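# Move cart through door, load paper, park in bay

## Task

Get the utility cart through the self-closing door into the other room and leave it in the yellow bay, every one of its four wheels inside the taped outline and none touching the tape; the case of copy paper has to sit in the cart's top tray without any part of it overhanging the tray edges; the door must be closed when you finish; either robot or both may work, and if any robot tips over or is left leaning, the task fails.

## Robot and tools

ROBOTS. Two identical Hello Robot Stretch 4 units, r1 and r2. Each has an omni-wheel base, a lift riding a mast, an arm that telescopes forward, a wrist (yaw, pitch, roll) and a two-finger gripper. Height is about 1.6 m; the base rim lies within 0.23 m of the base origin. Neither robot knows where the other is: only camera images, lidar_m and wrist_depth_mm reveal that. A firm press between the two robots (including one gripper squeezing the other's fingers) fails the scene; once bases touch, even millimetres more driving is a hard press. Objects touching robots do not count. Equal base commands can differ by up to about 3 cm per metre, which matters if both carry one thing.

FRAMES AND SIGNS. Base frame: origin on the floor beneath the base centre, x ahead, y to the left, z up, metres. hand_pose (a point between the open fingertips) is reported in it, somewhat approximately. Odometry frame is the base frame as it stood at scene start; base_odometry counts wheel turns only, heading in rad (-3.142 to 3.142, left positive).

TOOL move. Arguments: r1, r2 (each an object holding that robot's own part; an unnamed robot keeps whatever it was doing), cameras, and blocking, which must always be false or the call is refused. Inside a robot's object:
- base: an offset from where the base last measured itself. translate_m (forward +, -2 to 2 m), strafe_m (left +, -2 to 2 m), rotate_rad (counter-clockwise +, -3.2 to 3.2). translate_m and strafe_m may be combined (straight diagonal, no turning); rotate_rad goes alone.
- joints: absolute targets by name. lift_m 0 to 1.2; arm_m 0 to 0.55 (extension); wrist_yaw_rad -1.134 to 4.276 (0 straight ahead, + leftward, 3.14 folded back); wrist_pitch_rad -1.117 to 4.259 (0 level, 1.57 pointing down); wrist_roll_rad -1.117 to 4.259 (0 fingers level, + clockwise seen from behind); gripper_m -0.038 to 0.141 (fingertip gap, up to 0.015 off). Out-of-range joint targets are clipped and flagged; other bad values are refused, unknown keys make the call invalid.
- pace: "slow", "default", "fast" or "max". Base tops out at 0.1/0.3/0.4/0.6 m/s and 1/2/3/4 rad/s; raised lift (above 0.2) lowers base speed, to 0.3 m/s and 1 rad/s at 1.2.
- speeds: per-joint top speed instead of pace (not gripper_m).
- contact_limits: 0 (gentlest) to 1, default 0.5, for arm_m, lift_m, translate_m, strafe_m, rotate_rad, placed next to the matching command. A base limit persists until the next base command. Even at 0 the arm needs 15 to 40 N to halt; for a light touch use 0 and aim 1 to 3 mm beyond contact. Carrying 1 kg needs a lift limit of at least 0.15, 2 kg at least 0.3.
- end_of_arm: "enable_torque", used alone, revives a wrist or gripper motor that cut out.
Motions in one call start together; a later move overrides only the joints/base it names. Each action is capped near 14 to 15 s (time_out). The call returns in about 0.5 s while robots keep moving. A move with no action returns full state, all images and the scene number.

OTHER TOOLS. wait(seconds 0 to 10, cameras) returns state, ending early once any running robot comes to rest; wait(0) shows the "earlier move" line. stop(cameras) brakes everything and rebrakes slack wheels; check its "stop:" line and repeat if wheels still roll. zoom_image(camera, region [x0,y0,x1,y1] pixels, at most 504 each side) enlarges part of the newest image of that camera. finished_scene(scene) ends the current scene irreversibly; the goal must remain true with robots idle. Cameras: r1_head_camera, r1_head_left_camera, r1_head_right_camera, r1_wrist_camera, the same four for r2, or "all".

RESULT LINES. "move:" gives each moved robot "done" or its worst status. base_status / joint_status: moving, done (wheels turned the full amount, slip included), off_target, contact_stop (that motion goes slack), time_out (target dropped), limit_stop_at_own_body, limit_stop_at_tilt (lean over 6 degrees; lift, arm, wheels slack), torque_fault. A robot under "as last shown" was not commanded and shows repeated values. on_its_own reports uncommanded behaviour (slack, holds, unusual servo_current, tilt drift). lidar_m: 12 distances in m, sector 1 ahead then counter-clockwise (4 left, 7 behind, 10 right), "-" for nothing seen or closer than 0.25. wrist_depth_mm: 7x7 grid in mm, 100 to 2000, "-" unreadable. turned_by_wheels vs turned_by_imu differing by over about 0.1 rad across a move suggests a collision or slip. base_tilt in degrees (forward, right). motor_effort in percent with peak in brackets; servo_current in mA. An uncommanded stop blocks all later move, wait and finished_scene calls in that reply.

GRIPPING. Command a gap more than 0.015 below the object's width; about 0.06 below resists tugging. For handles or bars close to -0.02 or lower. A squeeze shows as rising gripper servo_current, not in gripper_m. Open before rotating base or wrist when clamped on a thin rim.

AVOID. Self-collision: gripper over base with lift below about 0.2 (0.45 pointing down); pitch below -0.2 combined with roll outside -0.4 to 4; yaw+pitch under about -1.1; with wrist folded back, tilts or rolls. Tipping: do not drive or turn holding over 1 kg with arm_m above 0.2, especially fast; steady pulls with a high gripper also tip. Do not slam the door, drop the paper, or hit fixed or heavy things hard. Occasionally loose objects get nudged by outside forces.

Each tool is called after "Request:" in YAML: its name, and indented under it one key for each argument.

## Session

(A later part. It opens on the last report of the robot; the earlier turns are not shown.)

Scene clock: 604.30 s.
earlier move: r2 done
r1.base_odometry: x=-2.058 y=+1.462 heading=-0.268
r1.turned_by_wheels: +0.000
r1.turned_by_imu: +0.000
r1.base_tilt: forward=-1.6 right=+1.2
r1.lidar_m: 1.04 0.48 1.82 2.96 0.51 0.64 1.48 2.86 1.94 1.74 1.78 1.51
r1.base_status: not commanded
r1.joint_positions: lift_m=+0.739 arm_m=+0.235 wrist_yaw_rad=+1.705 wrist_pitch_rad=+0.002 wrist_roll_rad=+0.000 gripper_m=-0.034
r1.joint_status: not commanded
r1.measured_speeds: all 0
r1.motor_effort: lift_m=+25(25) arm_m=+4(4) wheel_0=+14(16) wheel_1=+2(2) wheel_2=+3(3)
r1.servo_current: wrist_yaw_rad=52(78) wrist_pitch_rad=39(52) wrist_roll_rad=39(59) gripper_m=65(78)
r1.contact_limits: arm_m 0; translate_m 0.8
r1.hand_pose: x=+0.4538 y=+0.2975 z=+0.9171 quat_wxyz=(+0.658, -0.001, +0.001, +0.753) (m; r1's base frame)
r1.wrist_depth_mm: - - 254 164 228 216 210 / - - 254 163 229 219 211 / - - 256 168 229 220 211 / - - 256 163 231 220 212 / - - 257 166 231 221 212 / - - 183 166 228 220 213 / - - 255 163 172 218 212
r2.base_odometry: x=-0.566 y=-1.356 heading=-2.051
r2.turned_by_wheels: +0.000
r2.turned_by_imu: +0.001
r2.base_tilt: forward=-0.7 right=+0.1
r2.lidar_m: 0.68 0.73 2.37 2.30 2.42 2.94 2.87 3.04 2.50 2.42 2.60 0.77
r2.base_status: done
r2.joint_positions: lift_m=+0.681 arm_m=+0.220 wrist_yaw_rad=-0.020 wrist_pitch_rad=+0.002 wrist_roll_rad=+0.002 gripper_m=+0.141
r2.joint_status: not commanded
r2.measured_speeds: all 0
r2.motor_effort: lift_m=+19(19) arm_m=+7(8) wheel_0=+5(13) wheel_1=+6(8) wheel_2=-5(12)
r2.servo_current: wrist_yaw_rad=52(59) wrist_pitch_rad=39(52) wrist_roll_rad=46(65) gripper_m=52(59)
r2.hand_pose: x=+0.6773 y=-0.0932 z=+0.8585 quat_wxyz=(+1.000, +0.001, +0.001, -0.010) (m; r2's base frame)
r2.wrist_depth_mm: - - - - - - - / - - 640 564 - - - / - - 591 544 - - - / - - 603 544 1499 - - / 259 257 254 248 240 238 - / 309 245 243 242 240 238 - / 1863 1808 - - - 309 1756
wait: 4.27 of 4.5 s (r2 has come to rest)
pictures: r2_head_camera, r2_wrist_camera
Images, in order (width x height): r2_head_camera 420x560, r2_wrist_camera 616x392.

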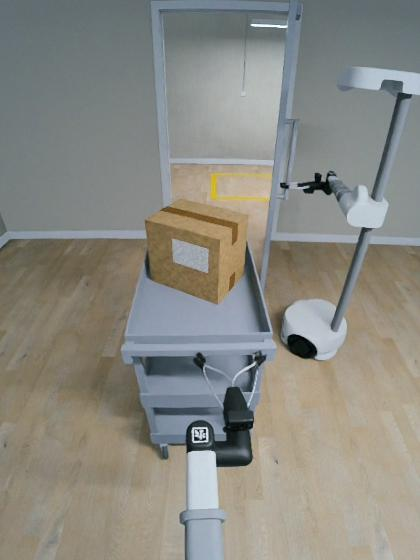

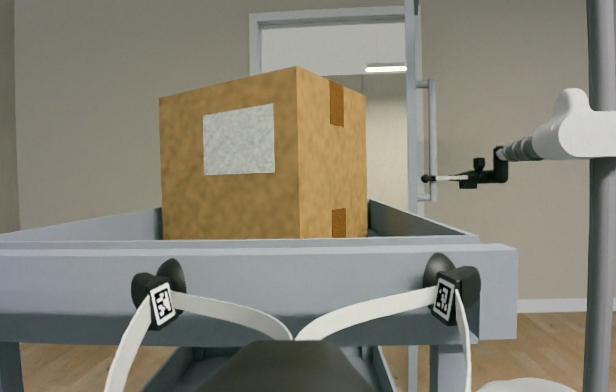

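Request:
move:
  blocking: false
  r2: {"base":{"translate_m":-0.03,"strafe_m":0.10}}

Request:
wait:
  seconds: 1.3

Request:
move:
  blocking: false
  r2: {"base":{"rotate_rad":-0.06},"pace":"slow"}

Request:
wait:
  seconds: 0.8

Request:
move:
  blocking: false
  r2: {"base":{"translate_m":0.35},"pace":"slow"}
  cameras: ["r2_head_camera","r2_wrist_camera"]

Request:
wait:
  seconds: 4.5
  cameras: ["r2_wrist_camera","r2_head_camera"]

Scene clock: 616.30 s.
move: r2 moving
r1: as last shown
r1.lidar_m: 1.04 0.47 1.80 2.95 0.53 0.61 1.47 2.87 1.92 1.75 1.79 1.50
r1.motor_effort: lift_m=+25(25) arm_m=+4(4) wheel_0=+15(15) wheel_1=+2(2) wheel_2=+3(3)
r1.servo_current: wrist_yaw_rad=52(72) wrist_pitch_rad=39(52) wrist_roll_rad=39(46) gripper_m=72(78)
r1.contact_limits: arm_m 0; translate_m 0.8
r1.wrist_depth_mm: - - 254 164 228 217 210 / - - 255 163 229 218 211 / - - 256 168 229 219 210 / - - 256 164 231 220 213 / - - 257 166 231 220 213 / - - 184 166 229 220 213 / - 1983 254 163 171 218 213
r2.base_odometry: x=-0.535 y=-1.362 heading=-2.050
r2.turned_by_wheels: +0.000
r2.turned_by_imu: +0.001
r2.base_tilt: forward=-0.6 right=+0.1
r2.lidar_m: 0.69 0.77 2.35 2.28 2.39 2.91 2.87 3.04 2.52 2.47 2.63 0.75
r2.base_status: translate_m moving; strafe_m moving
r2.joint_positions: lift_m=+0.681 arm_m=+0.220 wrist_yaw_rad=-0.020 wrist_pitch_rad=+0.002 wrist_roll_rad=+0.002 gripper_m=+0.141
r2.joint_status: not commanded
r2.measured_speeds: translate_m=-0.034 strafe_m=+0.121 rotate_rad=-0.005 lift_m=+0.000 arm_m=+0.000 wrist_yaw_rad=+0.000 wrist_pitch_rad=+0.000 wrist_roll_rad=+0.000
r2.motor_effort: lift_m=+19(19) arm_m=+8(8) wheel_0=-10(10) wheel_1=+10(11) wheel_2=+7(8)
r2.servo_current: wrist_yaw_rad=46(59) wrist_pitch_rad=39(39) wrist_roll_rad=52(52) gripper_m=46(52)
r2.hand_pose: x=+0.6773 y=-0.0932 z=+0.8585 quat_wxyz=(+1.000, +0.001, +0.001, -0.010) (m; r2's base frame)
r2.wrist_depth_mm: - - - - - - - / - - - 559 - - - / - - 627 549 - - - / - - 634 554 676 - - / 262 257 254 251 249 247 - / 317 219 251 252 199 247 246 / 338 1808 - - - 338 1808
pictures: none

Scene clock: 617.37 s.
earlier move: r2 done
r1.base_odometry: x=-2.058 y=+1.462 heading=-0.268
r1.turned_by_wheels: +0.000
r1.turned_by_imu: +0.000
r1.base_tilt: forward=-1.6 right=+1.3
r1.lidar_m: 1.09 0.48 1.80 2.94 0.52 0.64 1.63 2.87 1.90 1.74 1.78 1.53
r1.base_status: not commanded
r1.joint_positions: lift_m=+0.739 arm_m=+0.235 wrist_yaw_rad=+1.705 wrist_pitch_rad=+0.002 wrist_roll_rad=+0.000 gripper_m=-0.034
r1.joint_status: not commanded
r1.measured_speeds: all 0
r1.motor_effort: lift_m=+25(25) arm_m=+4(4) wheel_0=+15(15) wheel_1=+2(2) wheel_2=+3(3)
r1.servo_current: wrist_yaw_rad=33(78) wrist_pitch_rad=39(52) wrist_roll_rad=39(65) gripper_m=72(78)
r1.contact_limits: arm_m 0; translate_m 0.8
r1.hand_pose: x=+0.4538 y=+0.2975 z=+0.9171 quat_wxyz=(+0.658, -0.001, +0.001, +0.753) (m; r1's base frame)
r1.wrist_depth_mm: - - 254 164 228 217 210 / - - 255 164 229 218 210 / - - 255 168 230 219 211 / - - 257 163 231 220 211 / - - 257 166 230 220 213 / - - 184 166 228 220 213 / - 1921 254 163 172 218 213
r2.base_odometry: x=-0.464 y=-1.376 heading=-2.050
r2.turned_by_wheels: +0.000
r2.turned_by_imu: +0.000
r2.base_tilt: forward=-0.7 right=+0.1
r2.lidar_m: 0.72 2.97 2.27 2.20 2.34 2.88 2.82 3.01 2.62 2.54 2.69 0.75
r2.base_status: done
r2.joint_positions: lift_m=+0.681 arm_m=+0.220 wrist_yaw_rad=-0.020 wrist_pitch_rad=+0.002 wrist_roll_rad=+0.002 gripper_m=+0.141
r2.joint_status: not commanded
r2.measured_speeds: all 0
r2.motor_effort: lift_m=+19(19) arm_m=+7(8) wheel_0=-1(12) wheel_1=+2(11) wheel_2=+4(9)
r2.servo_current: wrist_yaw_rad=39(59) wrist_pitch_rad=39(46) wrist_roll_rad=46(59) gripper_m=52(59)
r2.hand_pose: x=+0.6773 y=-0.0932 z=+0.8585 quat_wxyz=(+1.000, +0.001, +0.001, -0.010) (m; r2's base frame)
r2.wrist_depth_mm: - - - - - - - / - - - 640 1430 - - / - - 715 597 634 - - / - - 707 609 580 - - / - 278 276 273 270 267 267 / 303 320 336 332 212 327 327 / 1921 1661 1756 - - 1808 334
wait: 1.07 of 1.3 s (r2 has come to rest)
pictures: none

Scene clock: 617.87 s.
move: r2 moving
r1: as last shown
r1.base_tilt: forward=-1.6 right=+1.2
r1.lidar_m: 1.06 0.48 1.77 2.94 0.54 0.63 1.66 2.88 1.92 1.75 1.78 1.51
r1.servo_current: wrist_yaw_rad=52(59) wrist_pitch_rad=39(52) wrist_roll_rad=46(59) gripper_m=78(78)
r1.contact_limits: arm_m 0; translate_m 0.8
r1.wrist_depth_mm: - - 254 164 228 216 209 / - - 253 164 229 217 211 / - - 256 168 229 218 211 / - - 256 163 231 220 213 / - - 257 166 230 220 212 / - - 184 165 229 221 213 / - 1863 254 163 172 217 213
r2.base_odometry: x=-0.464 y=-1.376 heading=-2.109
r2.turned_by_wheels: -0.059
r2.turned_by_imu: -0.057
r2.base_tilt: forward=-0.7 right=+0.1
r2.lidar_m: 0.70 3.12 2.29 2.22 2.29 2.93 2.85 2.96 2.61 2.52 2.66 0.77
r2.base_status: rotate_rad moving
r2.joint_positions: lift_m=+0.681 arm_m=+0.220 wrist_yaw_rad=-0.020 wrist_pitch_rad=+0.002 wrist_roll_rad=+0.002 gripper_m=+0.141
r2.joint_status: not commanded
r2.measured_speeds: translate_m=+0.000 strafe_m=+0.000 rotate_rad=-0.007 lift_m=+0.000 arm_m=+0.000 wrist_yaw_rad=+0.000 wrist_pitch_rad=+0.000 wrist_roll_rad=+0.000
r2.motor_effort: lift_m=+19(19) arm_m=+7(8) wheel_0=+3(7) wheel_1=+5(6) wheel_2=+7(7)
r2.servo_current: wrist_yaw_rad=46(52) wrist_pitch_rad=46(46) wrist_roll_rad=52(52) gripper_m=46(59)
r2.hand_pose: x=+0.6773 y=-0.0932 z=+0.8585 quat_wxyz=(+1.000, +0.001, +0.001, -0.010) (m; r2's base frame)
r2.wrist_depth_mm: - - - - - - - / - - - 597 - - - / - - 654 580 1537 - - / - - 668 585 723 - - / 273 274 277 281 281 282 976 / 334 218 338 340 342 287 1042 / 364 1863 - - - 359 1618
pictures: none

Scene clock: 618.13 s.
earlier move: r2 done
r1.base_odometry: x=-2.058 y=+1.462 heading=-0.268
r1.turned_by_wheels: +0.000
r1.turned_by_imu: +0.000
r1.base_tilt: forward=-1.6 right=+1.2
r1.lidar_m: 1.07 0.46 1.78 2.95 0.53 0.62 1.64 2.85 1.93 1.75 1.77 1.49
r1.base_status: not commanded
r1.joint_positions: lift_m=+0.739 arm_m=+0.235 wrist_yaw_rad=+1.705 wrist_pitch_rad=+0.002 wrist_roll_rad=+0.000 gripper_m=-0.034
r1.joint_status: not commanded
r1.measured_speeds: all 0
r1.motor_effort: lift_m=+25(25) arm_m=+4(4) wheel_0=+15(15) wheel_1=+2(2) wheel_2=+3(3)
r1.servo_current: wrist_yaw_rad=52(59) wrist_pitch_rad=33(52) wrist_roll_rad=33(65) gripper_m=72(78)
r1.contact_limits: arm_m 0; translate_m 0.8
r1.hand_pose: x=+0.4538 y=+0.2975 z=+0.9171 quat_wxyz=(+0.658, -0.001, +0.001, +0.753) (m; r1's base frame)
r1.wrist_depth_mm: - - 255 165 228 217 210 / - - 254 164 229 217 211 / - - 255 168 229 219 211 / - - 256 163 230 220 211 / - - 257 166 230 220 212 / - - 183 165 229 221 213 / - 1983 255 163 172 217 213
r2.base_odometry: x=-0.464 y=-1.376 heading=-2.109
r2.turned_by_wheels: +0.000
r2.turned_by_imu: +0.000
r2.base_tilt: forward=-0.7 right=+0.0
r2.lidar_m: 0.71 3.10 2.28 2.18 2.24 2.93 2.83 2.96 2.65 2.53 2.66 0.78
r2.base_status: done
r2.joint_positions: lift_m=+0.681 arm_m=+0.220 wrist_yaw_rad=-0.020 wrist_pitch_rad=+0.002 wrist_roll_rad=+0.002 gripper_m=+0.141
r2.joint_status: not commanded
r2.measured_speeds: all 0
r2.motor_effort: lift_m=+19(19) arm_m=+7(8) wheel_0=+3(7) wheel_1=+4(6) wheel_2=+6(7)
r2.servo_current: wrist_yaw_rad=39(65) wrist_pitch_rad=46(46) wrist_roll_rad=46(52) gripper_m=52(59)
r2.hand_pose: x=+0.6773 y=-0.0932 z=+0.8585 quat_wxyz=(+1.000, +0.001, +0.001, -0.010) (m; r2's base frame)
r2.wrist_depth_mm: - - - - - - - / - - - 597 - - - / - - 661 580 1576 - - / - - 661 580 715 - - / 273 274 277 279 281 282 960 / 332 217 338 340 342 287 1008 / 362 1808 - - - 364 1618
wait: 0.27 of 0.8 s (r2 has come to rest)
pictures: none

Scene clock: 618.63 s.
move: r2 moving
r1: as last shown
r1.lidar_m: 1.09 0.47 1.77 2.96 0.53 0.62 1.63 2.88 1.92 1.74 1.77 1.51
r1.servo_current: wrist_yaw_rad=46(72) wrist_pitch_rad=46(46) wrist_roll_rad=52(59) gripper_m=72(78)
r1.contact_limits: arm_m 0; translate_m 0.8
r1.wrist_depth_mm: - - 254 164 228 218 209 / - - 254 163 229 218 211 / - - 256 167 229 219 210 / - - 256 163 230 219 211 / - - 256 166 231 220 212 / - - 184 166 228 220 213 / - 1983 256 163 172 218 213
r2.base_odometry: x=-0.470 y=-1.386 heading=-2.109
r2.turned_by_wheels: +0.000
r2.turned_by_imu: +0.000
r2.base_tilt: forward=-0.7 right=+0.1
r2.lidar_m: 0.71 3.09 2.30 2.19 2.27 2.94 2.85 2.96 2.64 2.52 2.65 0.75
r2.base_status: translate_m moving
r2.joint_positions: lift_m=+0.681 arm_m=+0.220 wrist_yaw_rad=-0.020 wrist_pitch_rad=+0.002 wrist_roll_rad=+0.002 gripper_m=+0.141
r2.joint_status: not commanded
r2.measured_speeds: translate_m=+0.049 strafe_m=+0.000 rotate_rad=+0.000 lift_m=+0.000 arm_m=+0.000 wrist_yaw_rad=+0.000 wrist_pitch_rad=+0.000 wrist_roll_rad=+0.000
r2.motor_effort: lift_m=+19(19) arm_m=+7(7) wheel_0=+6(9) wheel_1=+5(7) wheel_2=-9(9)
r2.servo_current: wrist_yaw_rad=52(52) wrist_pitch_rad=46(46) wrist_roll_rad=59(59) gripper_m=52(52)
r2.hand_pose: x=+0.6773 y=-0.0932 z=+0.8585 quat_wxyz=(+1.000, +0.001, +0.001, -0.010) (m; r2's base frame)
r2.wrist_depth_mm: - - - - - - - / - - - 591 - - - / - - 647 569 1537 - - / - - 640 569 707 - - / 264 265 267 268 270 272 976 / 322 217 325 329 330 286 976 / 342 1863 - - - 364 1708
pictures: r2_head_camera, r2_wrist_camera
Images, in order (width x height): r2_head_camera 420x560, r2_wrist_camera 616x392.

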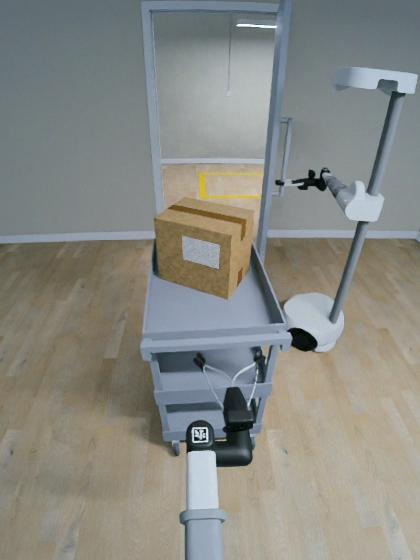

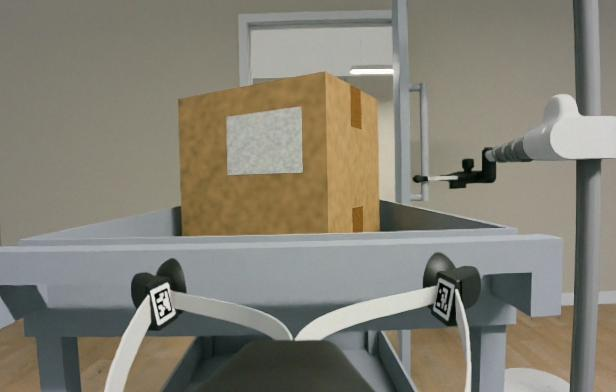

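Scene clock: 622.93 s.
earlier move: r2 done
r1.base_odometry: x=-2.058 y=+1.462 heading=-0.268
r1.turned_by_wheels: +0.000
r1.turned_by_imu: +0.000
r1.base_tilt: forward=-1.6 right=+1.2
r1.lidar_m: 1.06 0.47 1.80 0.55 0.55 0.71 - 2.86 1.91 1.75 1.78 1.51
r1.base_status: not commanded
r1.joint_positions: lift_m=+0.739 arm_m=+0.235 wrist_yaw_rad=+1.705 wrist_pitch_rad=+0.002 wrist_roll_rad=+0.000 gripper_m=-0.034
r1.joint_status: not commanded
r1.measured_speeds: all 0
r1.motor_effort: lift_m=+25(25) arm_m=+3(4) wheel_0=+15(16) wheel_1=+2(2) wheel_2=+3(3)
r1.servo_current: wrist_yaw_rad=59(78) wrist_pitch_rad=33(52) wrist_roll_rad=46(72) gripper_m=78(78)
r1.contact_limits: arm_m 0; translate_m 0.8
r1.hand_pose: x=+0.4538 y=+0.2975 z=+0.9171 quat_wxyz=(+0.658, -0.001, +0.001, +0.753) (m; r1's base frame)
r1.wrist_depth_mm: - - 254 164 228 218 209 / - - 254 164 229 218 211 / - - 255 168 230 218 211 / 699 809 256 163 230 219 211 / 683 768 255 167 231 220 213 / 559 - 180 166 229 220 213 / - 153 182 163 172 218 213
r2.base_odometry: x=-0.643 y=-1.676 heading=-2.109
r2.turned_by_wheels: +0.000
r2.turned_by_imu: +0.001
r2.base_tilt: forward=-0.7 right=+0.0
r2.lidar_m: 0.69 0.73 2.31 2.22 2.31 3.16 3.23 3.29 2.63 2.53 2.63 1.24
r2.base_status: done
r2.joint_positions: lift_m=+0.681 arm_m=+0.220 wrist_yaw_rad=-0.020 wrist_pitch_rad=+0.002 wrist_roll_rad=+0.002 gripper_m=+0.141
r2.joint_status: not commanded
r2.measured_speeds: all 0
r2.motor_effort: lift_m=+19(19) arm_m=+7(8) wheel_0=+6(11) wheel_1=+4(9) wheel_2=-7(18)
r2.servo_current: wrist_yaw_rad=39(59) wrist_pitch_rad=46(46) wrist_roll_rad=52(59) gripper_m=52(59)
r2.hand_pose: x=+0.6773 y=-0.0933 z=+0.8585 quat_wxyz=(+1.000, +0.001, +0.001, -0.010) (m; r2's base frame)
r2.wrist_depth_mm: - - - - - - - / - - 597 647 - - - / - - 574 585 - - - / - - 580 585 - - - / 260 256 253 247 241 - - / 310 245 243 242 240 204 - / 1808 1756 - - - 1756 1808
wait: 4.30 of 4.5 s (r2 has come to rest)
pictures: r2_head_camera, r2_wrist_camera
Images, in order (width x height): r2_head_camera 420x560, r2_wrist_camera 616x392.

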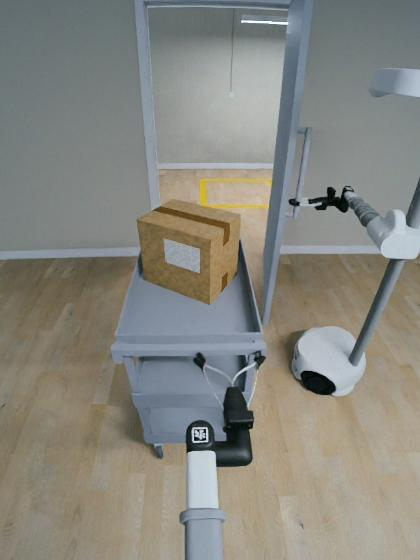

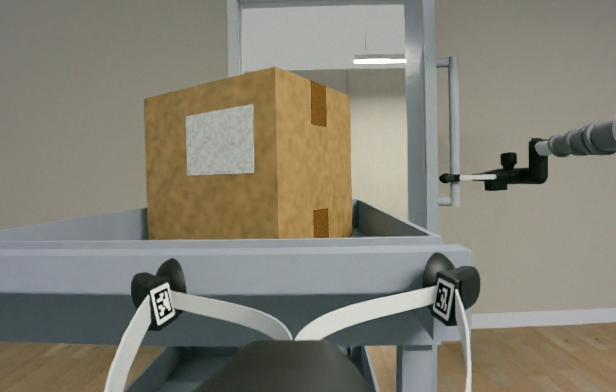

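Request:
move:
  blocking: false
  r2: {"base":{"translate_m":-0.03,"strafe_m":0.17}}

Request:
wait:
  seconds: 1.6

Request:
move:
  blocking: false
  r2: {"base":{"rotate_rad":-0.12},"pace":"slow"}

Request:
wait:
  seconds: 0.8

Request:
move:
  blocking: false
  r2: {"base":{"translate_m":0.3},"pace":"slow"}
  cameras: ["r2_head_camera","r2_wrist_camera"]

Request:
wait:
  seconds: 4
  cameras: ["r2_wrist_camera","r2_head_camera"]

Scene clock: 638.23 s.
move: r2 moving
r1: as last shown
r1.base_tilt: forward=-1.6 right=+1.3
r1.lidar_m: 1.06 0.48 1.78 0.54 0.55 0.72 - 2.87 1.92 1.75 1.77 1.52
r1.motor_effort: lift_m=+25(25) arm_m=+3(4) wheel_0=+15(15) wheel_1=+2(2) wheel_2=+3(3)
r1.servo_current: wrist_yaw_rad=59(78) wrist_pitch_rad=46(46) wrist_roll_rad=59(59) gripper_m=65(72)
r1.contact_limits: arm_m 0; translate_m 0.8
r1.wrist_depth_mm: - - 253 164 229 216 210 / - - 255 163 229 219 210 / - - 256 168 230 220 211 / 707 820 256 163 229 220 211 / 668 768 255 167 230 220 213 / 559 - 181 166 228 220 213 / - 153 182 163 172 218 213
r2.base_odometry: x=-0.612 y=-1.688 heading=-2.109
r2.turned_by_wheels: +0.001
r2.turned_by_imu: +0.001
r2.base_tilt: forward=-0.7 right=+0.1
r2.lidar_m: 0.70 0.72 2.29 2.17 2.27 3.14 3.19 3.32 2.68 2.55 2.65 0.73
r2.base_status: translate_m moving; strafe_m moving
r2.joint_positions: lift_m=+0.681 arm_m=+0.220 wrist_yaw_rad=-0.020 wrist_pitch_rad=+0.002 wrist_roll_rad=+0.002 gripper_m=+0.141
r2.joint_status: not commanded
r2.measured_speeds: translate_m=-0.024 strafe_m=+0.126 rotate_rad=+0.000 lift_m=+0.000 arm_m=+0.000 wrist_yaw_rad=+0.000 wrist_pitch_rad=+0.000 wrist_roll_rad=+0.000
r2.motor_effort: lift_m=+19(19) arm_m=+7(7) wheel_0=-13(13) wheel_1=+10(11) wheel_2=+5(8)
r2.servo_current: wrist_yaw_rad=46(52) wrist_pitch_rad=39(46) wrist_roll_rad=33(52) gripper_m=46(59)
r2.hand_pose: x=+0.6773 y=-0.0933 z=+0.8585 quat_wxyz=(+1.000, +0.001, +0.001, -0.010) (m; r2's base frame)
r2.wrist_depth_mm: - - - - - - - / - - - 569 - - - / - - 609 549 - - - / - - 615 554 1661 - - / 260 257 255 249 245 243 - / 315 251 250 248 245 244 - / 1808 1863 - - - 1661 1808
pictures: none

Scene clock: 639.63 s.
earlier move: r2 done
r1.base_odometry: x=-2.058 y=+1.462 heading=-0.268
r1.turned_by_wheels: +0.000
r1.turned_by_imu: +0.000
r1.base_tilt: forward=-1.6 right=+1.2
r1.lidar_m: 1.07 0.47 1.80 0.53 0.54 0.72 - 2.86 1.91 1.75 1.78 1.51
r1.base_status: not commanded
r1.joint_positions: lift_m=+0.739 arm_m=+0.235 wrist_yaw_rad=+1.705 wrist_pitch_rad=+0.002 wrist_roll_rad=+0.000 gripper_m=-0.034
r1.joint_status: not commanded
r1.measured_speeds: all 0
r1.motor_effort: lift_m=+25(25) arm_m=+4(4) wheel_0=+15(15) wheel_1=+2(2) wheel_2=+3(3)
r1.servo_current: wrist_yaw_rad=59(78) wrist_pitch_rad=39(52) wrist_roll_rad=46(65) gripper_m=72(78)
r1.contact_limits: arm_m 0; translate_m 0.8
r1.hand_pose: x=+0.4538 y=+0.2975 z=+0.9171 quat_wxyz=(+0.658, -0.001, +0.001, +0.753) (m; r1's base frame)
r1.wrist_depth_mm: - - 253 164 228 216 209 / - - 255 163 229 218 210 / - - 255 167 229 219 211 / 699 820 255 163 230 220 211 / 668 759 256 166 230 220 212 / 564 - 181 166 229 220 213 / - 154 182 163 172 219 213
r2.base_odometry: x=-0.482 y=-1.737 heading=-2.109
r2.turned_by_wheels: +0.000
r2.turned_by_imu: +0.000
r2.base_tilt: forward=-0.7 right=+0.1
r2.lidar_m: 0.72 2.79 2.13 2.03 2.13 2.96 3.19 3.29 2.82 2.71 2.84 0.74
r2.base_status: done
r2.joint_positions: lift_m=+0.681 arm_m=+0.220 wrist_yaw_rad=-0.020 wrist_pitch_rad=+0.002 wrist_roll_rad=+0.002 gripper_m=+0.141
r2.joint_status: not commanded
r2.measured_speeds: all 0
r2.motor_effort: lift_m=+19(19) arm_m=+7(8) wheel_0=-3(13) wheel_1=+2(11) wheel_2=+5(8)
r2.servo_current: wrist_yaw_rad=39(52) wrist_pitch_rad=46(46) wrist_roll_rad=46(59) gripper_m=46(59)
r2.hand_pose: x=+0.6773 y=-0.0933 z=+0.8585 quat_wxyz=(+1.000, +0.001, +0.001, -0.010) (m; r2's base frame)
r2.wrist_depth_mm: - - - - - - - / - - - - 591 1756 - / - - - 627 574 - - / - - - 627 574 1182 - / - 282 277 274 272 268 267 / - 281 338 336 211 204 325 / 1921 368 1921 - - 1708 357
wait: 1.40 of 1.6 s (r2 has come to rest)
pictures: none

Scene clock: 640.13 s.
move: r2 moving
r1: as last shown
r1.lidar_m: 1.09 0.47 1.81 0.54 0.56 0.72 - 2.86 1.93 1.73 1.76 1.49
r1.servo_current: wrist_yaw_rad=46(65) wrist_pitch_rad=39(46) wrist_roll_rad=59(59) gripper_m=72(72)
r1.contact_limits: arm_m 0; translate_m 0.8
r1.wrist_depth_mm: - - 253 163 229 217 210 / - - 255 163 229 218 211 / - - 256 168 229 219 211 / 699 820 256 163 230 220 212 / 676 768 256 166 231 220 212 / 554 - 181 166 229 220 213 / - 154 182 163 172 218 213
r2.base_odometry: x=-0.482 y=-1.737 heading=-2.210
r2.turned_by_wheels: -0.101
r2.turned_by_imu: -0.098
r2.base_tilt: forward=-0.6 right=+0.0
r2.lidar_m: 0.70 2.72 2.17 2.03 2.07 2.65 3.13 3.21 2.91 2.71 2.75 0.77
r2.base_status: rotate_rad moving
r2.joint_positions: lift_m=+0.681 arm_m=+0.220 wrist_yaw_rad=-0.020 wrist_pitch_rad=+0.002 wrist_roll_rad=+0.002 gripper_m=+0.141
r2.joint_status: not commanded
r2.measured_speeds: translate_m=+0.000 strafe_m=-0.001 rotate_rad=-0.204 lift_m=+0.000 arm_m=+0.000 wrist_yaw_rad=+0.000 wrist_pitch_rad=+0.000 wrist_roll_rad=+0.000
r2.motor_effort: lift_m=+19(19) arm_m=+7(8) wheel_0=+8(8) wheel_1=+4(8) wheel_2=+6(10)
r2.servo_current: wrist_yaw_rad=46(52) wrist_pitch_rad=39(46) wrist_roll_rad=46(59) gripper_m=52(59)
r2.hand_pose: x=+0.6773 y=-0.0933 z=+0.8585 quat_wxyz=(+1.000, +0.001, +0.001, -0.010) (m; r2's base frame)
r2.wrist_depth_mm: - - - - - - - / - - - 597 - - - / - - 661 585 1863 - - / - - 654 591 750 - - / 274 278 283 290 290 296 - / 332 219 342 347 211 306 - / 1661 1808 - - - 379 1808
pictures: none

Scene clock: 640.60 s.
earlier move: r2 done
r1.base_odometry: x=-2.058 y=+1.462 heading=-0.268
r1.turned_by_wheels: +0.000
r1.turned_by_imu: +0.000
r1.base_tilt: forward=-1.6 right=+1.2
r1.lidar_m: 1.09 0.48 1.77 0.53 0.55 0.74 - 2.85 1.94 1.75 1.78 1.50
r1.base_status: not commanded
r1.joint_positions: lift_m=+0.739 arm_m=+0.235 wrist_yaw_rad=+1.705 wrist_pitch_rad=+0.002 wrist_roll_rad=+0.000 gripper_m=-0.034
r1.joint_status: not commanded
r1.measured_speeds: all 0
r1.motor_effort: lift_m=+25(25) arm_m=+4(4) wheel_0=+14(15) wheel_1=+2(2) wheel_2=+3(3)
r1.servo_current: wrist_yaw_rad=65(65) wrist_pitch_rad=39(46) wrist_roll_rad=52(65) gripper_m=72(78)
r1.contact_limits: arm_m 0; translate_m 0.8
r1.hand_pose: x=+0.4538 y=+0.2975 z=+0.9171 quat_wxyz=(+0.658, -0.001, +0.001, +0.753) (m; r1's base frame)
r1.wrist_depth_mm: - - 253 164 228 217 210 / - - 255 163 229 219 211 / - - 256 169 229 218 211 / 707 798 256 163 231 220 211 / 676 768 255 166 230 220 212 / 554 - 180 166 229 220 213 / - 154 182 163 172 218 213
r2.base_odometry: x=-0.482 y=-1.737 heading=-2.228
r2.turned_by_wheels: -0.018
r2.turned_by_imu: -0.018
r2.base_tilt: forward=-0.7 right=+0.1
r2.lidar_m: 0.71 2.72 2.20 2.05 2.05 2.63 3.15 3.18 2.92 2.71 2.75 0.76
r2.base_status: done
r2.joint_positions: lift_m=+0.681 arm_m=+0.220 wrist_yaw_rad=-0.020 wrist_pitch_rad=+0.002 wrist_roll_rad=+0.002 gripper_m=+0.141
r2.joint_status: not commanded
r2.measured_speeds: all 0
r2.motor_effort: lift_m=+19(19) arm_m=+7(8) wheel_0=+4(8) wheel_1=+5(8) wheel_2=+4(10)
r2.servo_current: wrist_yaw_rad=52(52) wrist_pitch_rad=39(46) wrist_roll_rad=46(59) gripper_m=46(59)
r2.hand_pose: x=+0.6773 y=-0.0933 z=+0.8585 quat_wxyz=(+1.000, +0.001, +0.001, -0.010) (m; r2's base frame)
r2.wrist_depth_mm: - - - - - - - / - - - 691 - - - / - - 634 591 1983 - - / - - 647 585 1366 - - / 273 278 286 291 297 301 - / 330 218 343 349 355 304 - / 355 1808 - - - 1661 1756
wait: 0.47 of 0.8 s (r2 has come to rest)
pictures: none

Scene clock: 641.10 s.
move: r2 moving
r1: as last shown
r1.lidar_m: 1.07 0.48 1.77 0.55 0.55 0.74 - 2.86 1.91 1.74 1.78 1.51
r1.motor_effort: lift_m=+25(25) arm_m=+4(4) wheel_0=+15(15) wheel_1=+2(2) wheel_2=+3(3)
r1.servo_current: wrist_yaw_rad=59(65) wrist_pitch_rad=46(46) wrist_roll_rad=33(65) gripper_m=65(78)
r1.contact_limits: arm_m 0; translate_m 0.8
r1.wrist_depth_mm: - - 254 163 229 217 210 / - - 254 163 230 218 211 / - - 255 168 229 219 211 / 699 809 256 163 230 220 213 / 668 768 255 167 231 220 212 / 559 - 181 166 229 220 212 / - 154 182 163 172 218 213
r2.base_odometry: x=-0.489 y=-1.747 heading=-2.228
r2.turned_by_wheels: +0.000
r2.turned_by_imu: +0.000
r2.base_tilt: forward=-0.7 right=+0.1
r2.lidar_m: 0.70 2.71 2.23 2.04 2.08 2.63 3.16 3.20 2.93 2.70 2.76 0.76
r2.base_status: translate_m moving
r2.joint_positions: lift_m=+0.681 arm_m=+0.220 wrist_yaw_rad=-0.020 wrist_pitch_rad=+0.002 wrist_roll_rad=+0.002 gripper_m=+0.141
r2.joint_status: not commanded
r2.measured_speeds: translate_m=+0.048 strafe_m=+0.000 rotate_rad=+0.000 lift_m=+0.000 arm_m=+0.000 wrist_yaw_rad=+0.000 wrist_pitch_rad=+0.000 wrist_roll_rad=+0.000
r2.motor_effort: lift_m=+19(19) arm_m=+7(7) wheel_0=+8(9) wheel_1=+4(6) wheel_2=-10(10)
r2.servo_current: wrist_yaw_rad=39(52) wrist_pitch_rad=33(46) wrist_roll_rad=59(59) gripper_m=46(59)
r2.hand_pose: x=+0.6773 y=-0.0933 z=+0.8585 quat_wxyz=(+1.000, +0.001, +0.001, -0.010) (m; r2's base frame)
r2.wrist_depth_mm: - - - - - - - / - - - 683 1983 - - / - - 627 574 1308 - - / - - 634 580 1308 - - / 263 267 274 279 285 290 - / 320 217 330 336 211 294 - / 336 1808 - - - 368 1808
pictures: r2_head_camera, r2_wrist_camera
Images, in order (width x height): r2_head_camera 420x560, r2_wrist_camera 616x392.

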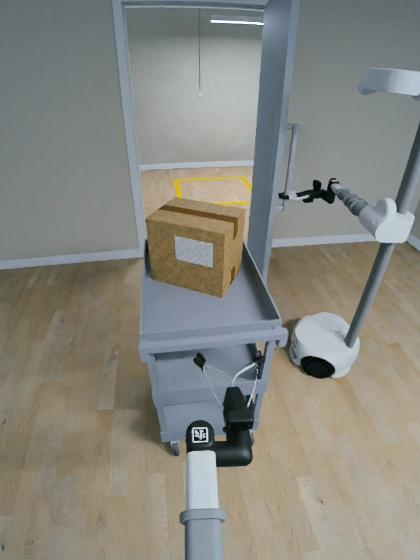

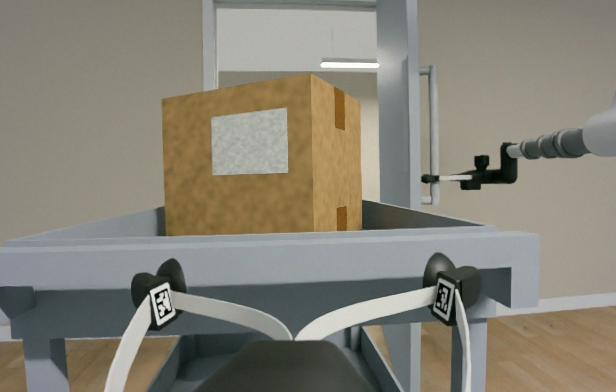

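Scene clock: 644.90 s.
earlier move: r2 done
r1.base_odometry: x=-2.058 y=+1.462 heading=-0.268
r1.turned_by_wheels: +0.000
r1.turned_by_imu: +0.000
r1.base_tilt: forward=-1.6 right=+1.2
r1.lidar_m: 1.06 0.48 0.64 0.58 0.63 1.08 - 2.88 1.89 1.75 1.78 1.50
r1.base_status: not commanded
r1.joint_positions: lift_m=+0.739 arm_m=+0.235 wrist_yaw_rad=+1.705 wrist_pitch_rad=+0.002 wrist_roll_rad=+0.000 gripper_m=-0.034
r1.joint_status: not commanded
r1.measured_speeds: all 0
r1.motor_effort: lift_m=+25(25) arm_m=+4(4) wheel_0=+15(15) wheel_1=+2(2) wheel_2=+3(3)
r1.servo_current: wrist_yaw_rad=72(85) wrist_pitch_rad=46(52) wrist_roll_rad=52(65) gripper_m=72(78)
r1.contact_limits: arm_m 0; translate_m 0.8
r1.hand_pose: x=+0.4538 y=+0.2975 z=+0.9171 quat_wxyz=(+0.658, -0.001, +0.001, +0.753) (m; r1's base frame)
r1.wrist_depth_mm: - - 254 164 228 217 210 / - - 255 163 229 218 211 / - 759 255 168 229 219 211 / - 676 257 163 232 220 213 / - 676 257 166 231 219 213 / 627 615 180 166 229 220 213 / - 146 179 163 172 218 213
r2.base_odometry: x=-0.665 y=-1.975 heading=-2.228
r2.turned_by_wheels: +0.000
r2.turned_by_imu: +0.001
r2.base_tilt: forward=-0.7 right=+0.0
r2.lidar_m: 0.68 0.71 2.24 2.06 2.11 2.65 3.43 3.48 2.91 2.67 1.22 1.07
r2.base_status: done
r2.joint_positions: lift_m=+0.681 arm_m=+0.220 wrist_yaw_rad=-0.021 wrist_pitch_rad=+0.002 wrist_roll_rad=+0.002 gripper_m=+0.141
r2.joint_status: not commanded
r2.measured_speeds: all 0
r2.motor_effort: lift_m=+19(20) arm_m=+7(7) wheel_0=+4(10) wheel_1=+4(9) wheel_2=-7(17)
r2.servo_current: wrist_yaw_rad=46(59) wrist_pitch_rad=39(46) wrist_roll_rad=52(65) gripper_m=52(59)
r2.hand_pose: x=+0.6772 y=-0.0934 z=+0.8585 quat_wxyz=(+1.000, +0.001, +0.001, -0.010) (m; r2's base frame)
r2.wrist_depth_mm: - - - - - - - / - 640 549 - - - - / - 634 544 647 - - - / - 634 554 647 - - - / 259 256 255 247 244 - - / 303 211 243 244 245 - - / 1756 - - - - 1756 1756
wait: 3.80 of 4 s (r2 has come to rest)
pictures: r2_head_camera, r2_wrist_camera
Images, in order (width x height): r2_head_camera 420x560, r2_wrist_camera 616x392.

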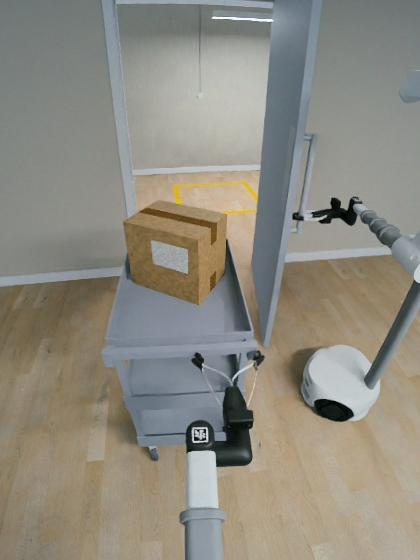

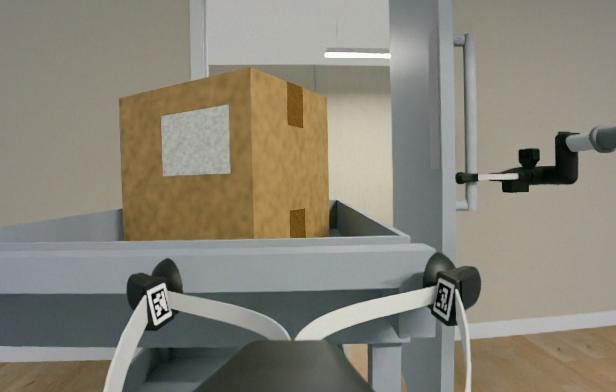

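Request:
move:
  blocking: false
  r2: {"base":{"strafe_m":0.125},"joints":{"arm_m":0.12}}

Request:
wait:
  seconds: 0.9

Request:
move:
  blocking: false
  r2: {"joints":{"wrist_roll_rad":1.57,"gripper_m":0.1}}

Request:
wait:
  seconds: 1.4
  cameras: ["r2_wrist_camera","r2_head_camera"]

Scene clock: 667.63 s.
move: r2 moving
r1: as last shown
r1.base_tilt: forward=-1.6 right=+1.3
r1.lidar_m: 1.04 0.45 0.64 0.60 0.64 1.01 - 2.90 1.92 1.74 1.79 1.51
r1.servo_current: wrist_yaw_rad=39(65) wrist_pitch_rad=39(46) wrist_roll_rad=52(59) gripper_m=72(72)
r1.contact_limits: arm_m 0; translate_m 0.8
r1.wrist_depth_mm: - - 254 164 228 217 210 / - - 254 163 229 218 211 / - 750 255 169 231 219 211 / - 683 256 163 231 220 212 / - 683 256 167 231 220 212 / 634 603 180 165 229 220 213 / - 146 178 163 172 218 213
r2.base_odometry: x=-0.636 y=-1.997 heading=-2.228
r2.turned_by_wheels: +0.000
r2.turned_by_imu: +0.000
r2.base_tilt: forward=-0.6 right=+0.1
r2.lidar_m: 0.67 0.70 2.20 2.04 2.07 2.66 3.47 3.47 2.93 2.71 1.22 0.73
r2.base_status: strafe_m moving
r2.joint_positions: lift_m=+0.681 arm_m=+0.169 wrist_yaw_rad=-0.021 wrist_pitch_rad=+0.002 wrist_roll_rad=+0.002 gripper_m=+0.141
r2.joint_status: arm_m moving
r2.measured_speeds: translate_m=+0.001 strafe_m=+0.142 rotate_rad=-0.005 lift_m=+0.000 arm_m=-0.195 wrist_yaw_rad=+0.000 wrist_pitch_rad=+0.000 wrist_roll_rad=+0.000
r2.motor_effort: lift_m=+19(19) arm_m=-7(9) wheel_0=-13(13) wheel_1=+9(11) wheel_2=+0(6)
r2.servo_current: wrist_yaw_rad=52(52) wrist_pitch_rad=39(39) wrist_roll_rad=52(59) gripper_m=52(59)
r2.hand_pose: x=+0.6269 y=-0.0934 z=+0.8585 quat_wxyz=(+1.000, +0.001, +0.001, -0.010) (m; r2's base frame)
r2.wrist_depth_mm: - - - - - - - / - - 640 - - - - / - 691 609 634 - - - / - 699 621 647 - - - / 285 283 287 289 289 - - / 343 218 347 347 297 - - / 1708 1756 - - - 1708 1808
pictures: none

Scene clock: 668.53 s.
earlier move: r2 moving
r1.base_odometry: x=-2.058 y=+1.462 heading=-0.268
r1.turned_by_wheels: +0.000
r1.turned_by_imu: +0.000
r1.base_tilt: forward=-1.6 right=+1.2
r1.lidar_m: 1.08 0.47 0.60 0.59 0.62 1.18 - 2.87 1.91 1.74 1.79 1.52
r1.base_status: not commanded
r1.joint_positions: lift_m=+0.739 arm_m=+0.235 wrist_yaw_rad=+1.705 wrist_pitch_rad=+0.002 wrist_roll_rad=+0.000 gripper_m=-0.034
r1.joint_status: not commanded
r1.measured_speeds: all 0
r1.motor_effort: lift_m=+25(25) arm_m=+4(4) wheel_0=+15(15) wheel_1=+2(2) wheel_2=+3(3)
r1.servo_current: wrist_yaw_rad=46(65) wrist_pitch_rad=39(46) wrist_roll_rad=33(59) gripper_m=65(78)
r1.contact_limits: arm_m 0; translate_m 0.8
r1.hand_pose: x=+0.4538 y=+0.2975 z=+0.9171 quat_wxyz=(+0.658, -0.001, +0.001, +0.753) (m; r1's base frame)
r1.wrist_depth_mm: - - 255 164 228 217 209 / - - 256 163 229 218 211 / - 741 255 168 230 218 211 / - 676 258 163 230 220 211 / - 683 256 167 230 220 212 / 634 615 179 166 229 220 213 / - 146 179 163 172 218 213
r2.base_odometry: x=-0.566 y=-2.051 heading=-2.228
r2.turned_by_wheels: +0.000
r2.turned_by_imu: +0.000
r2.base_tilt: forward=-0.7 right=+0.1
r2.lidar_m: 0.66 2.40 2.11 1.93 1.97 2.53 3.48 3.49 3.04 2.79 1.19 0.74
r2.base_status: strafe_m moving
r2.joint_positions: lift_m=+0.681 arm_m=+0.120 wrist_yaw_rad=-0.021 wrist_pitch_rad=+0.002 wrist_roll_rad=+0.002 gripper_m=+0.141
r2.joint_status: all done
r2.measured_speeds: all 0
r2.motor_effort: lift_m=+19(19) arm_m=-6(11) wheel_0=-5(13) wheel_1=+2(11) wheel_2=+1(6)
r2.servo_current: wrist_yaw_rad=59(59) wrist_pitch_rad=39(52) wrist_roll_rad=39(59) gripper_m=46(59)
r2.hand_pose: x=+0.5776 y=-0.0934 z=+0.8585 quat_wxyz=(+1.000, +0.001, +0.001, -0.010) (m; r2's base frame)
r2.wrist_depth_mm: - - - - - - - / - - - - - - - / - - 732 640 1708 - - / - - 723 647 750 1138 - / 336 338 392 399 345 340 - / - 204 399 399 199 345 - / 1756 1708 - - - 415 1808
wait: 0.90 s; no rest
pictures: none

Scene clock: 669.03 s.
earlier move: r2 done
move: r2 moving
r1: as last shown
r1.lidar_m: 1.07 0.47 0.62 0.60 0.63 1.17 - 2.85 1.92 1.74 1.77 1.52
r1.motor_effort: lift_m=+25(25) arm_m=+3(4) wheel_0=+15(16) wheel_1=+2(2) wheel_2=+3(3)
r1.servo_current: wrist_yaw_rad=52(72) wrist_pitch_rad=46(52) wrist_roll_rad=39(65) gripper_m=72(78)
r1.contact_limits: arm_m 0; translate_m 0.8
r1.wrist_depth_mm: - - 255 164 229 216 210 / - - 253 164 229 217 211 / - 741 257 168 231 219 211 / - 683 256 163 231 219 211 / - 668 256 167 231 220 212 / 627 615 180 166 229 220 213 / - 146 178 163 172 218 213
r2.base_odometry: x=-0.566 y=-2.051 heading=-2.228
r2.turned_by_wheels: +0.000
r2.turned_by_imu: +0.000
r2.base_tilt: forward=-0.7 right=+0.1
r2.lidar_m: 0.65 2.38 2.12 1.95 1.99 2.52 3.45 3.50 3.04 2.79 1.23 0.73
r2.base_status: done
r2.joint_positions: lift_m=+0.681 arm_m=+0.120 wrist_yaw_rad=-0.021 wrist_pitch_rad=+0.002 wrist_roll_rad=+0.589 gripper_m=+0.129
r2.joint_status: wrist_roll_rad moving; gripper_m moving
r2.measured_speeds: translate_m=+0.000 strafe_m=+0.000 rotate_rad=+0.000 lift_m=+0.000 arm_m=+0.000 wrist_yaw_rad=+0.000 wrist_pitch_rad=+0.000 wrist_roll_rad=+1.820
r2.motor_effort: lift_m=+19(19) arm_m=-7(7) wheel_0=-3(3) wheel_1=+2(3) wheel_2=+0(1)
r2.servo_current: wrist_yaw_rad=59(59) wrist_pitch_rad=46(46) wrist_roll_rad=91(91) gripper_m=85(111)
r2.hand_pose: x=+0.5776 y=-0.0934 z=+0.8585 quat_wxyz=(+0.957, +0.290, -0.002, -0.010) (m; r2's base frame)
r2.wrist_depth_mm: - 1921 - - 1138 - - / - - - - 1808 - - / - - 676 668 - 343 - / - - 715 647 340 402 - / - - 723 351 399 413 1661 / - 190 338 399 193 418 421 / - 343 397 - - - 421
pictures: none

Scene clock: 670.03 s.
earlier move: r2 done
r1.base_odometry: x=-2.058 y=+1.462 heading=-0.268
r1.turned_by_wheels: +0.000
r1.turned_by_imu: +0.000
r1.base_tilt: forward=-1.6 right=+1.2
r1.lidar_m: 1.06 0.48 0.65 0.60 0.63 1.19 - 2.91 1.93 1.75 1.77 1.50
r1.base_status: not commanded
r1.joint_positions: lift_m=+0.739 arm_m=+0.235 wrist_yaw_rad=+1.705 wrist_pitch_rad=+0.002 wrist_roll_rad=+0.000 gripper_m=-0.034
r1.joint_status: not commanded
r1.measured_speeds: all 0
r1.motor_effort: lift_m=+25(25) arm_m=+4(4) wheel_0=+15(16) wheel_1=+2(2) wheel_2=+3(3)
r1.servo_current: wrist_yaw_rad=46(72) wrist_pitch_rad=39(52) wrist_roll_rad=59(65) gripper_m=72(78)
r1.contact_limits: arm_m 0; translate_m 0.8
r1.hand_pose: x=+0.4538 y=+0.2975 z=+0.9171 quat_wxyz=(+0.658, -0.001, +0.001, +0.753) (m; r1's base frame)
r1.wrist_depth_mm: - - 254 164 228 217 209 / - - 254 163 229 217 211 / - 750 255 168 230 219 211 / - 676 257 163 231 218 211 / - 676 257 166 230 220 213 / 627 615 180 166 229 220 212 / - 146 178 163 171 218 213
r2.base_odometry: x=-0.566 y=-2.051 heading=-2.228
r2.turned_by_wheels: +0.000
r2.turned_by_imu: +0.000
r2.base_tilt: forward=-0.7 right=+0.0
r2.lidar_m: 0.68 2.40 2.11 1.96 1.98 2.49 3.47 3.51 3.03 2.78 1.23 0.72
r2.base_status: done
r2.joint_positions: lift_m=+0.681 arm_m=+0.120 wrist_yaw_rad=-0.021 wrist_pitch_rad=+0.002 wrist_roll_rad=+1.568 gripper_m=+0.100
r2.joint_status: all done
r2.measured_speeds: all 0
r2.motor_effort: lift_m=+19(19) arm_m=-7(7) wheel_0=-3(3) wheel_1=+2(3) wheel_2=+0(1)
r2.servo_current: wrist_yaw_rad=39(59) wrist_pitch_rad=39(46) wrist_roll_rad=46(91) gripper_m=59(124)
r2.hand_pose: x=+0.5776 y=-0.0934 z=+0.8585 quat_wxyz=(+0.708, +0.706, -0.007, -0.008) (m; r2's base frame)
r2.wrist_depth_mm: - - - - - 1708 1182 / - - - 387 410 415 415 / - - - 402 - 904 404 / - - 634 399 991 - - / - - 654 399 399 - - / - 1983 193 399 186 - - / - - - - - - -
wait: 1.00 of 1.4 s (r2 has come to rest)
pictures: r2_head_camera, r2_wrist_camera
Images, in order (width x height): r2_head_camera 420x560, r2_wrist_camera 616x392.

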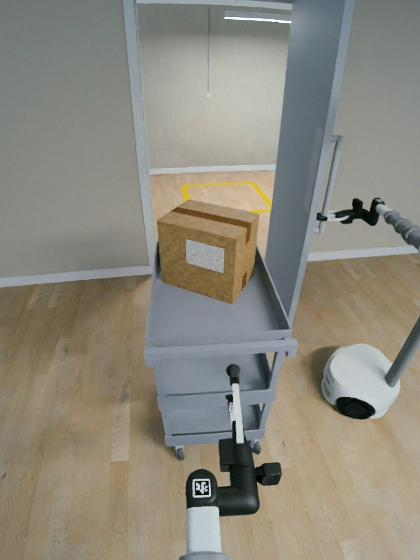

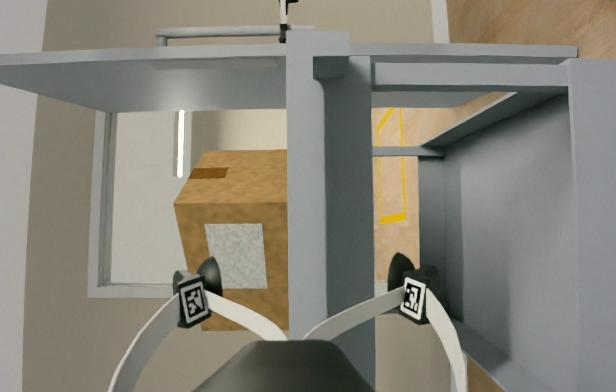

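Request:
move:
  blocking: false
  r2: {"base":{"translate_m":0.1,"strafe_m":0.055},"joints":{"arm_m":0.24},"pace":"slow"}

Request:
wait:
  seconds: 1.2

Request:
wait:
  seconds: 1.2
  cameras: ["r2_wrist_camera","r2_head_camera"]

Scene clock: 675.37 s.
move: r2 moving
r1: as last shown
r1.lidar_m: 1.10 0.46 0.66 0.60 0.63 1.17 - 2.85 1.93 1.75 1.80 1.51
r1.motor_effort: lift_m=+25(25) arm_m=+4(4) wheel_0=+15(15) wheel_1=+2(2) wheel_2=+3(3)
r1.servo_current: wrist_yaw_rad=52(59) wrist_pitch_rad=46(46) wrist_roll_rad=59(59) gripper_m=72(72)
r1.contact_limits: arm_m 0; translate_m 0.8
r1.wrist_depth_mm: - - 254 164 229 217 209 / - - 255 163 229 218 211 / - 750 256 168 229 219 211 / - 676 258 163 230 219 211 / - 676 258 167 231 220 213 / 634 621 180 167 228 220 212 / - 146 179 163 172 217 213
r2.base_odometry: x=-0.568 y=-2.065 heading=-2.228
r2.turned_by_wheels: +0.000
r2.turned_by_imu: +0.001
r2.base_tilt: forward=-0.7 right=+0.1
r2.lidar_m: 0.63 2.38 2.12 1.95 1.99 2.52 3.47 3.51 3.03 2.80 1.21 0.70
r2.base_status: translate_m moving; strafe_m moving
r2.joint_positions: lift_m=+0.681 arm_m=+0.132 wrist_yaw_rad=-0.021 wrist_pitch_rad=+0.002 wrist_roll_rad=+1.568 gripper_m=+0.100
r2.joint_status: arm_m moving
r2.measured_speeds: translate_m=+0.048 strafe_m=+0.026 rotate_rad=+0.001 lift_m=+0.000 arm_m=+0.049 wrist_yaw_rad=+0.000 wrist_pitch_rad=+0.000 wrist_roll_rad=+0.000
r2.motor_effort: lift_m=+19(19) arm_m=+10(12) wheel_0=+4(4) wheel_1=+7(9) wheel_2=-10(10)
r2.servo_current: wrist_yaw_rad=59(59) wrist_pitch_rad=46(46) wrist_roll_rad=46(52) gripper_m=52(59)
r2.hand_pose: x=+0.5899 y=-0.0934 z=+0.8585 quat_wxyz=(+0.708, +0.706, -0.007, -0.008) (m; r2's base frame)
r2.wrist_depth_mm: - - - 324 - 1661 1160 / - - - 382 392 389 392 / - - - 382 - 809 - / - - 621 379 976 - - / - - 640 377 382 - - / - 1983 193 373 187 - - / - - - - - - -
pictures: none

Scene clock: 676.57 s.
earlier move: r2 moving
r1.base_odometry: x=-2.058 y=+1.462 heading=-0.268
r1.turned_by_wheels: +0.000
r1.turned_by_imu: +0.000
r1.base_tilt: forward=-1.6 right=+1.2
r1.lidar_m: 1.07 0.46 0.66 0.62 0.61 1.11 - 2.89 1.94 1.75 1.79 1.51
r1.base_status: not commanded
r1.joint_positions: lift_m=+0.739 arm_m=+0.235 wrist_yaw_rad=+1.705 wrist_pitch_rad=+0.002 wrist_roll_rad=+0.000 gripper_m=-0.034
r1.joint_status: not commanded
r1.measured_speeds: all 0
r1.motor_effort: lift_m=+25(25) arm_m=+4(4) wheel_0=+15(15) wheel_1=+2(2) wheel_2=+3(3)
r1.servo_current: wrist_yaw_rad=59(72) wrist_pitch_rad=33(52) wrist_roll_rad=33(59) gripper_m=65(78)
r1.contact_limits: arm_m 0; translate_m 0.8
r1.hand_pose: x=+0.4538 y=+0.2975 z=+0.9171 quat_wxyz=(+0.658, -0.001, +0.001, +0.753) (m; r1's base frame)
r1.wrist_depth_mm: - - 253 164 228 217 209 / - - 254 164 229 218 210 / - - 256 168 230 218 211 / - 750 256 163 231 219 211 / - 723 257 167 231 220 213 / - 627 180 166 229 220 212 / - 146 178 163 172 218 213
r2.base_odometry: x=-0.582 y=-2.158 heading=-2.228
r2.turned_by_wheels: +0.000
r2.turned_by_imu: +0.000
r2.base_tilt: forward=-0.6 right=+0.1
r2.lidar_m: 0.61 2.31 2.06 1.87 1.96 2.44 3.56 3.61 3.07 2.82 1.16 0.70
r2.base_status: translate_m moving; strafe_m moving
r2.joint_positions: lift_m=+0.681 arm_m=+0.227 wrist_yaw_rad=-0.023 wrist_pitch_rad=+0.002 wrist_roll_rad=+1.568 gripper_m=+0.100
r2.joint_status: arm_m moving
r2.measured_speeds: translate_m=+0.032 strafe_m=+0.018 rotate_rad=+0.000 lift_m=+0.000 arm_m=+0.051 wrist_yaw_rad=+0.000 wrist_pitch_rad=+0.000 wrist_roll_rad=+0.000
r2.motor_effort: lift_m=+19(19) arm_m=+4(15) wheel_0=+1(7) wheel_1=+4(9) wheel_2=-8(15)
r2.servo_current: wrist_yaw_rad=52(65) wrist_pitch_rad=46(46) wrist_roll_rad=52(59) gripper_m=52(59)
r2.hand_pose: x=+0.6847 y=-0.0939 z=+0.8584 quat_wxyz=(+0.708, +0.706, -0.007, -0.009) (m; r2's base frame)
r2.wrist_depth_mm: - 931 - 206 267 - - / - - - 204 265 723 - / - - 597 263 265 842 - / - - 500 202 262 866 - / 1808 - 530 259 262 866 - / - - 195 201 193 - - / - - - - - - -
wait: 1.20 s; no rest
pictures: none

Scene clock: 677.37 s.
earlier move: r2 done
r1.base_odometry: x=-2.058 y=+1.462 heading=-0.268
r1.turned_by_wheels: +0.000
r1.turned_by_imu: +0.000
r1.base_tilt: forward=-1.6 right=+1.3
r1.lidar_m: 1.04 0.47 0.67 0.62 0.67 1.13 - 2.87 1.90 1.73 1.78 1.47
r1.base_status: not commanded
r1.joint_positions: lift_m=+0.739 arm_m=+0.235 wrist_yaw_rad=+1.705 wrist_pitch_rad=+0.002 wrist_roll_rad=+0.000 gripper_m=-0.034
r1.joint_status: not commanded
r1.measured_speeds: all 0
r1.motor_effort: lift_m=+25(25) arm_m=+4(4) wheel_0=+15(16) wheel_1=+2(2) wheel_2=+3(3)
r1.servo_current: wrist_yaw_rad=65(72) wrist_pitch_rad=39(52) wrist_roll_rad=20(59) gripper_m=65(78)
r1.contact_limits: arm_m 0; translate_m 0.8
r1.hand_pose: x=+0.4538 y=+0.2975 z=+0.9171 quat_wxyz=(+0.658, -0.001, +0.001, +0.753) (m; r1's base frame)
r1.wrist_depth_mm: - - 252 164 229 217 210 / - - 254 163 230 218 211 / - - 256 168 230 219 211 / - - 258 163 230 220 212 / - - 257 166 232 220 213 / 691 - 181 166 229 221 212 / - 153 179 163 172 218 213
r2.base_odometry: x=-0.583 y=-2.164 heading=-2.228
r2.turned_by_wheels: +0.000
r2.turned_by_imu: +0.000
r2.base_tilt: forward=-0.7 right=+0.0
r2.lidar_m: 0.74 2.29 2.05 1.88 1.96 2.42 3.59 3.62 3.07 2.84 1.16 0.80
r2.base_status: done
r2.joint_positions: lift_m=+0.681 arm_m=+0.240 wrist_yaw_rad=-0.023 wrist_pitch_rad=+0.002 wrist_roll_rad=+1.568 gripper_m=+0.100
r2.joint_status: all done
r2.measured_speeds: all 0
r2.motor_effort: lift_m=+19(19) arm_m=+7(15) wheel_0=+4(7) wheel_1=+3(9) wheel_2=-5(15)
r2.servo_current: wrist_yaw_rad=26(65) wrist_pitch_rad=39(46) wrist_roll_rad=46(59) gripper_m=52(59)
r2.hand_pose: x=+0.6970 y=-0.0939 z=+0.8584 quat_wxyz=(+0.708, +0.706, -0.007, -0.009) (m; r2's base frame)
r2.wrist_depth_mm: - - 946 289 355 355 - / - - - 347 345 1397 480 / - - - 342 946 820 - / 1808 - 580 343 931 - - / - - 603 340 338 - - / - - 196 281 192 - - / - - - - - - -
wait: 0.80 of 1.2 s (r2 has come to rest)
pictures: r2_head_camera, r2_wrist_camera
Images, in order (width x height): r2_head_camera 420x560, r2_wrist_camera 616x392.

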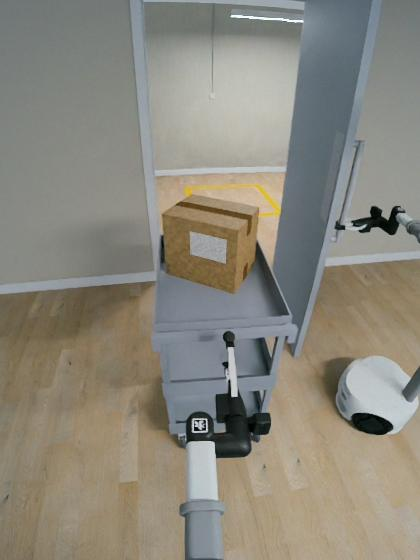

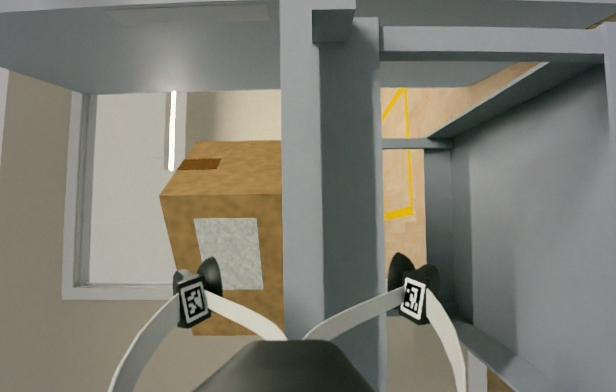

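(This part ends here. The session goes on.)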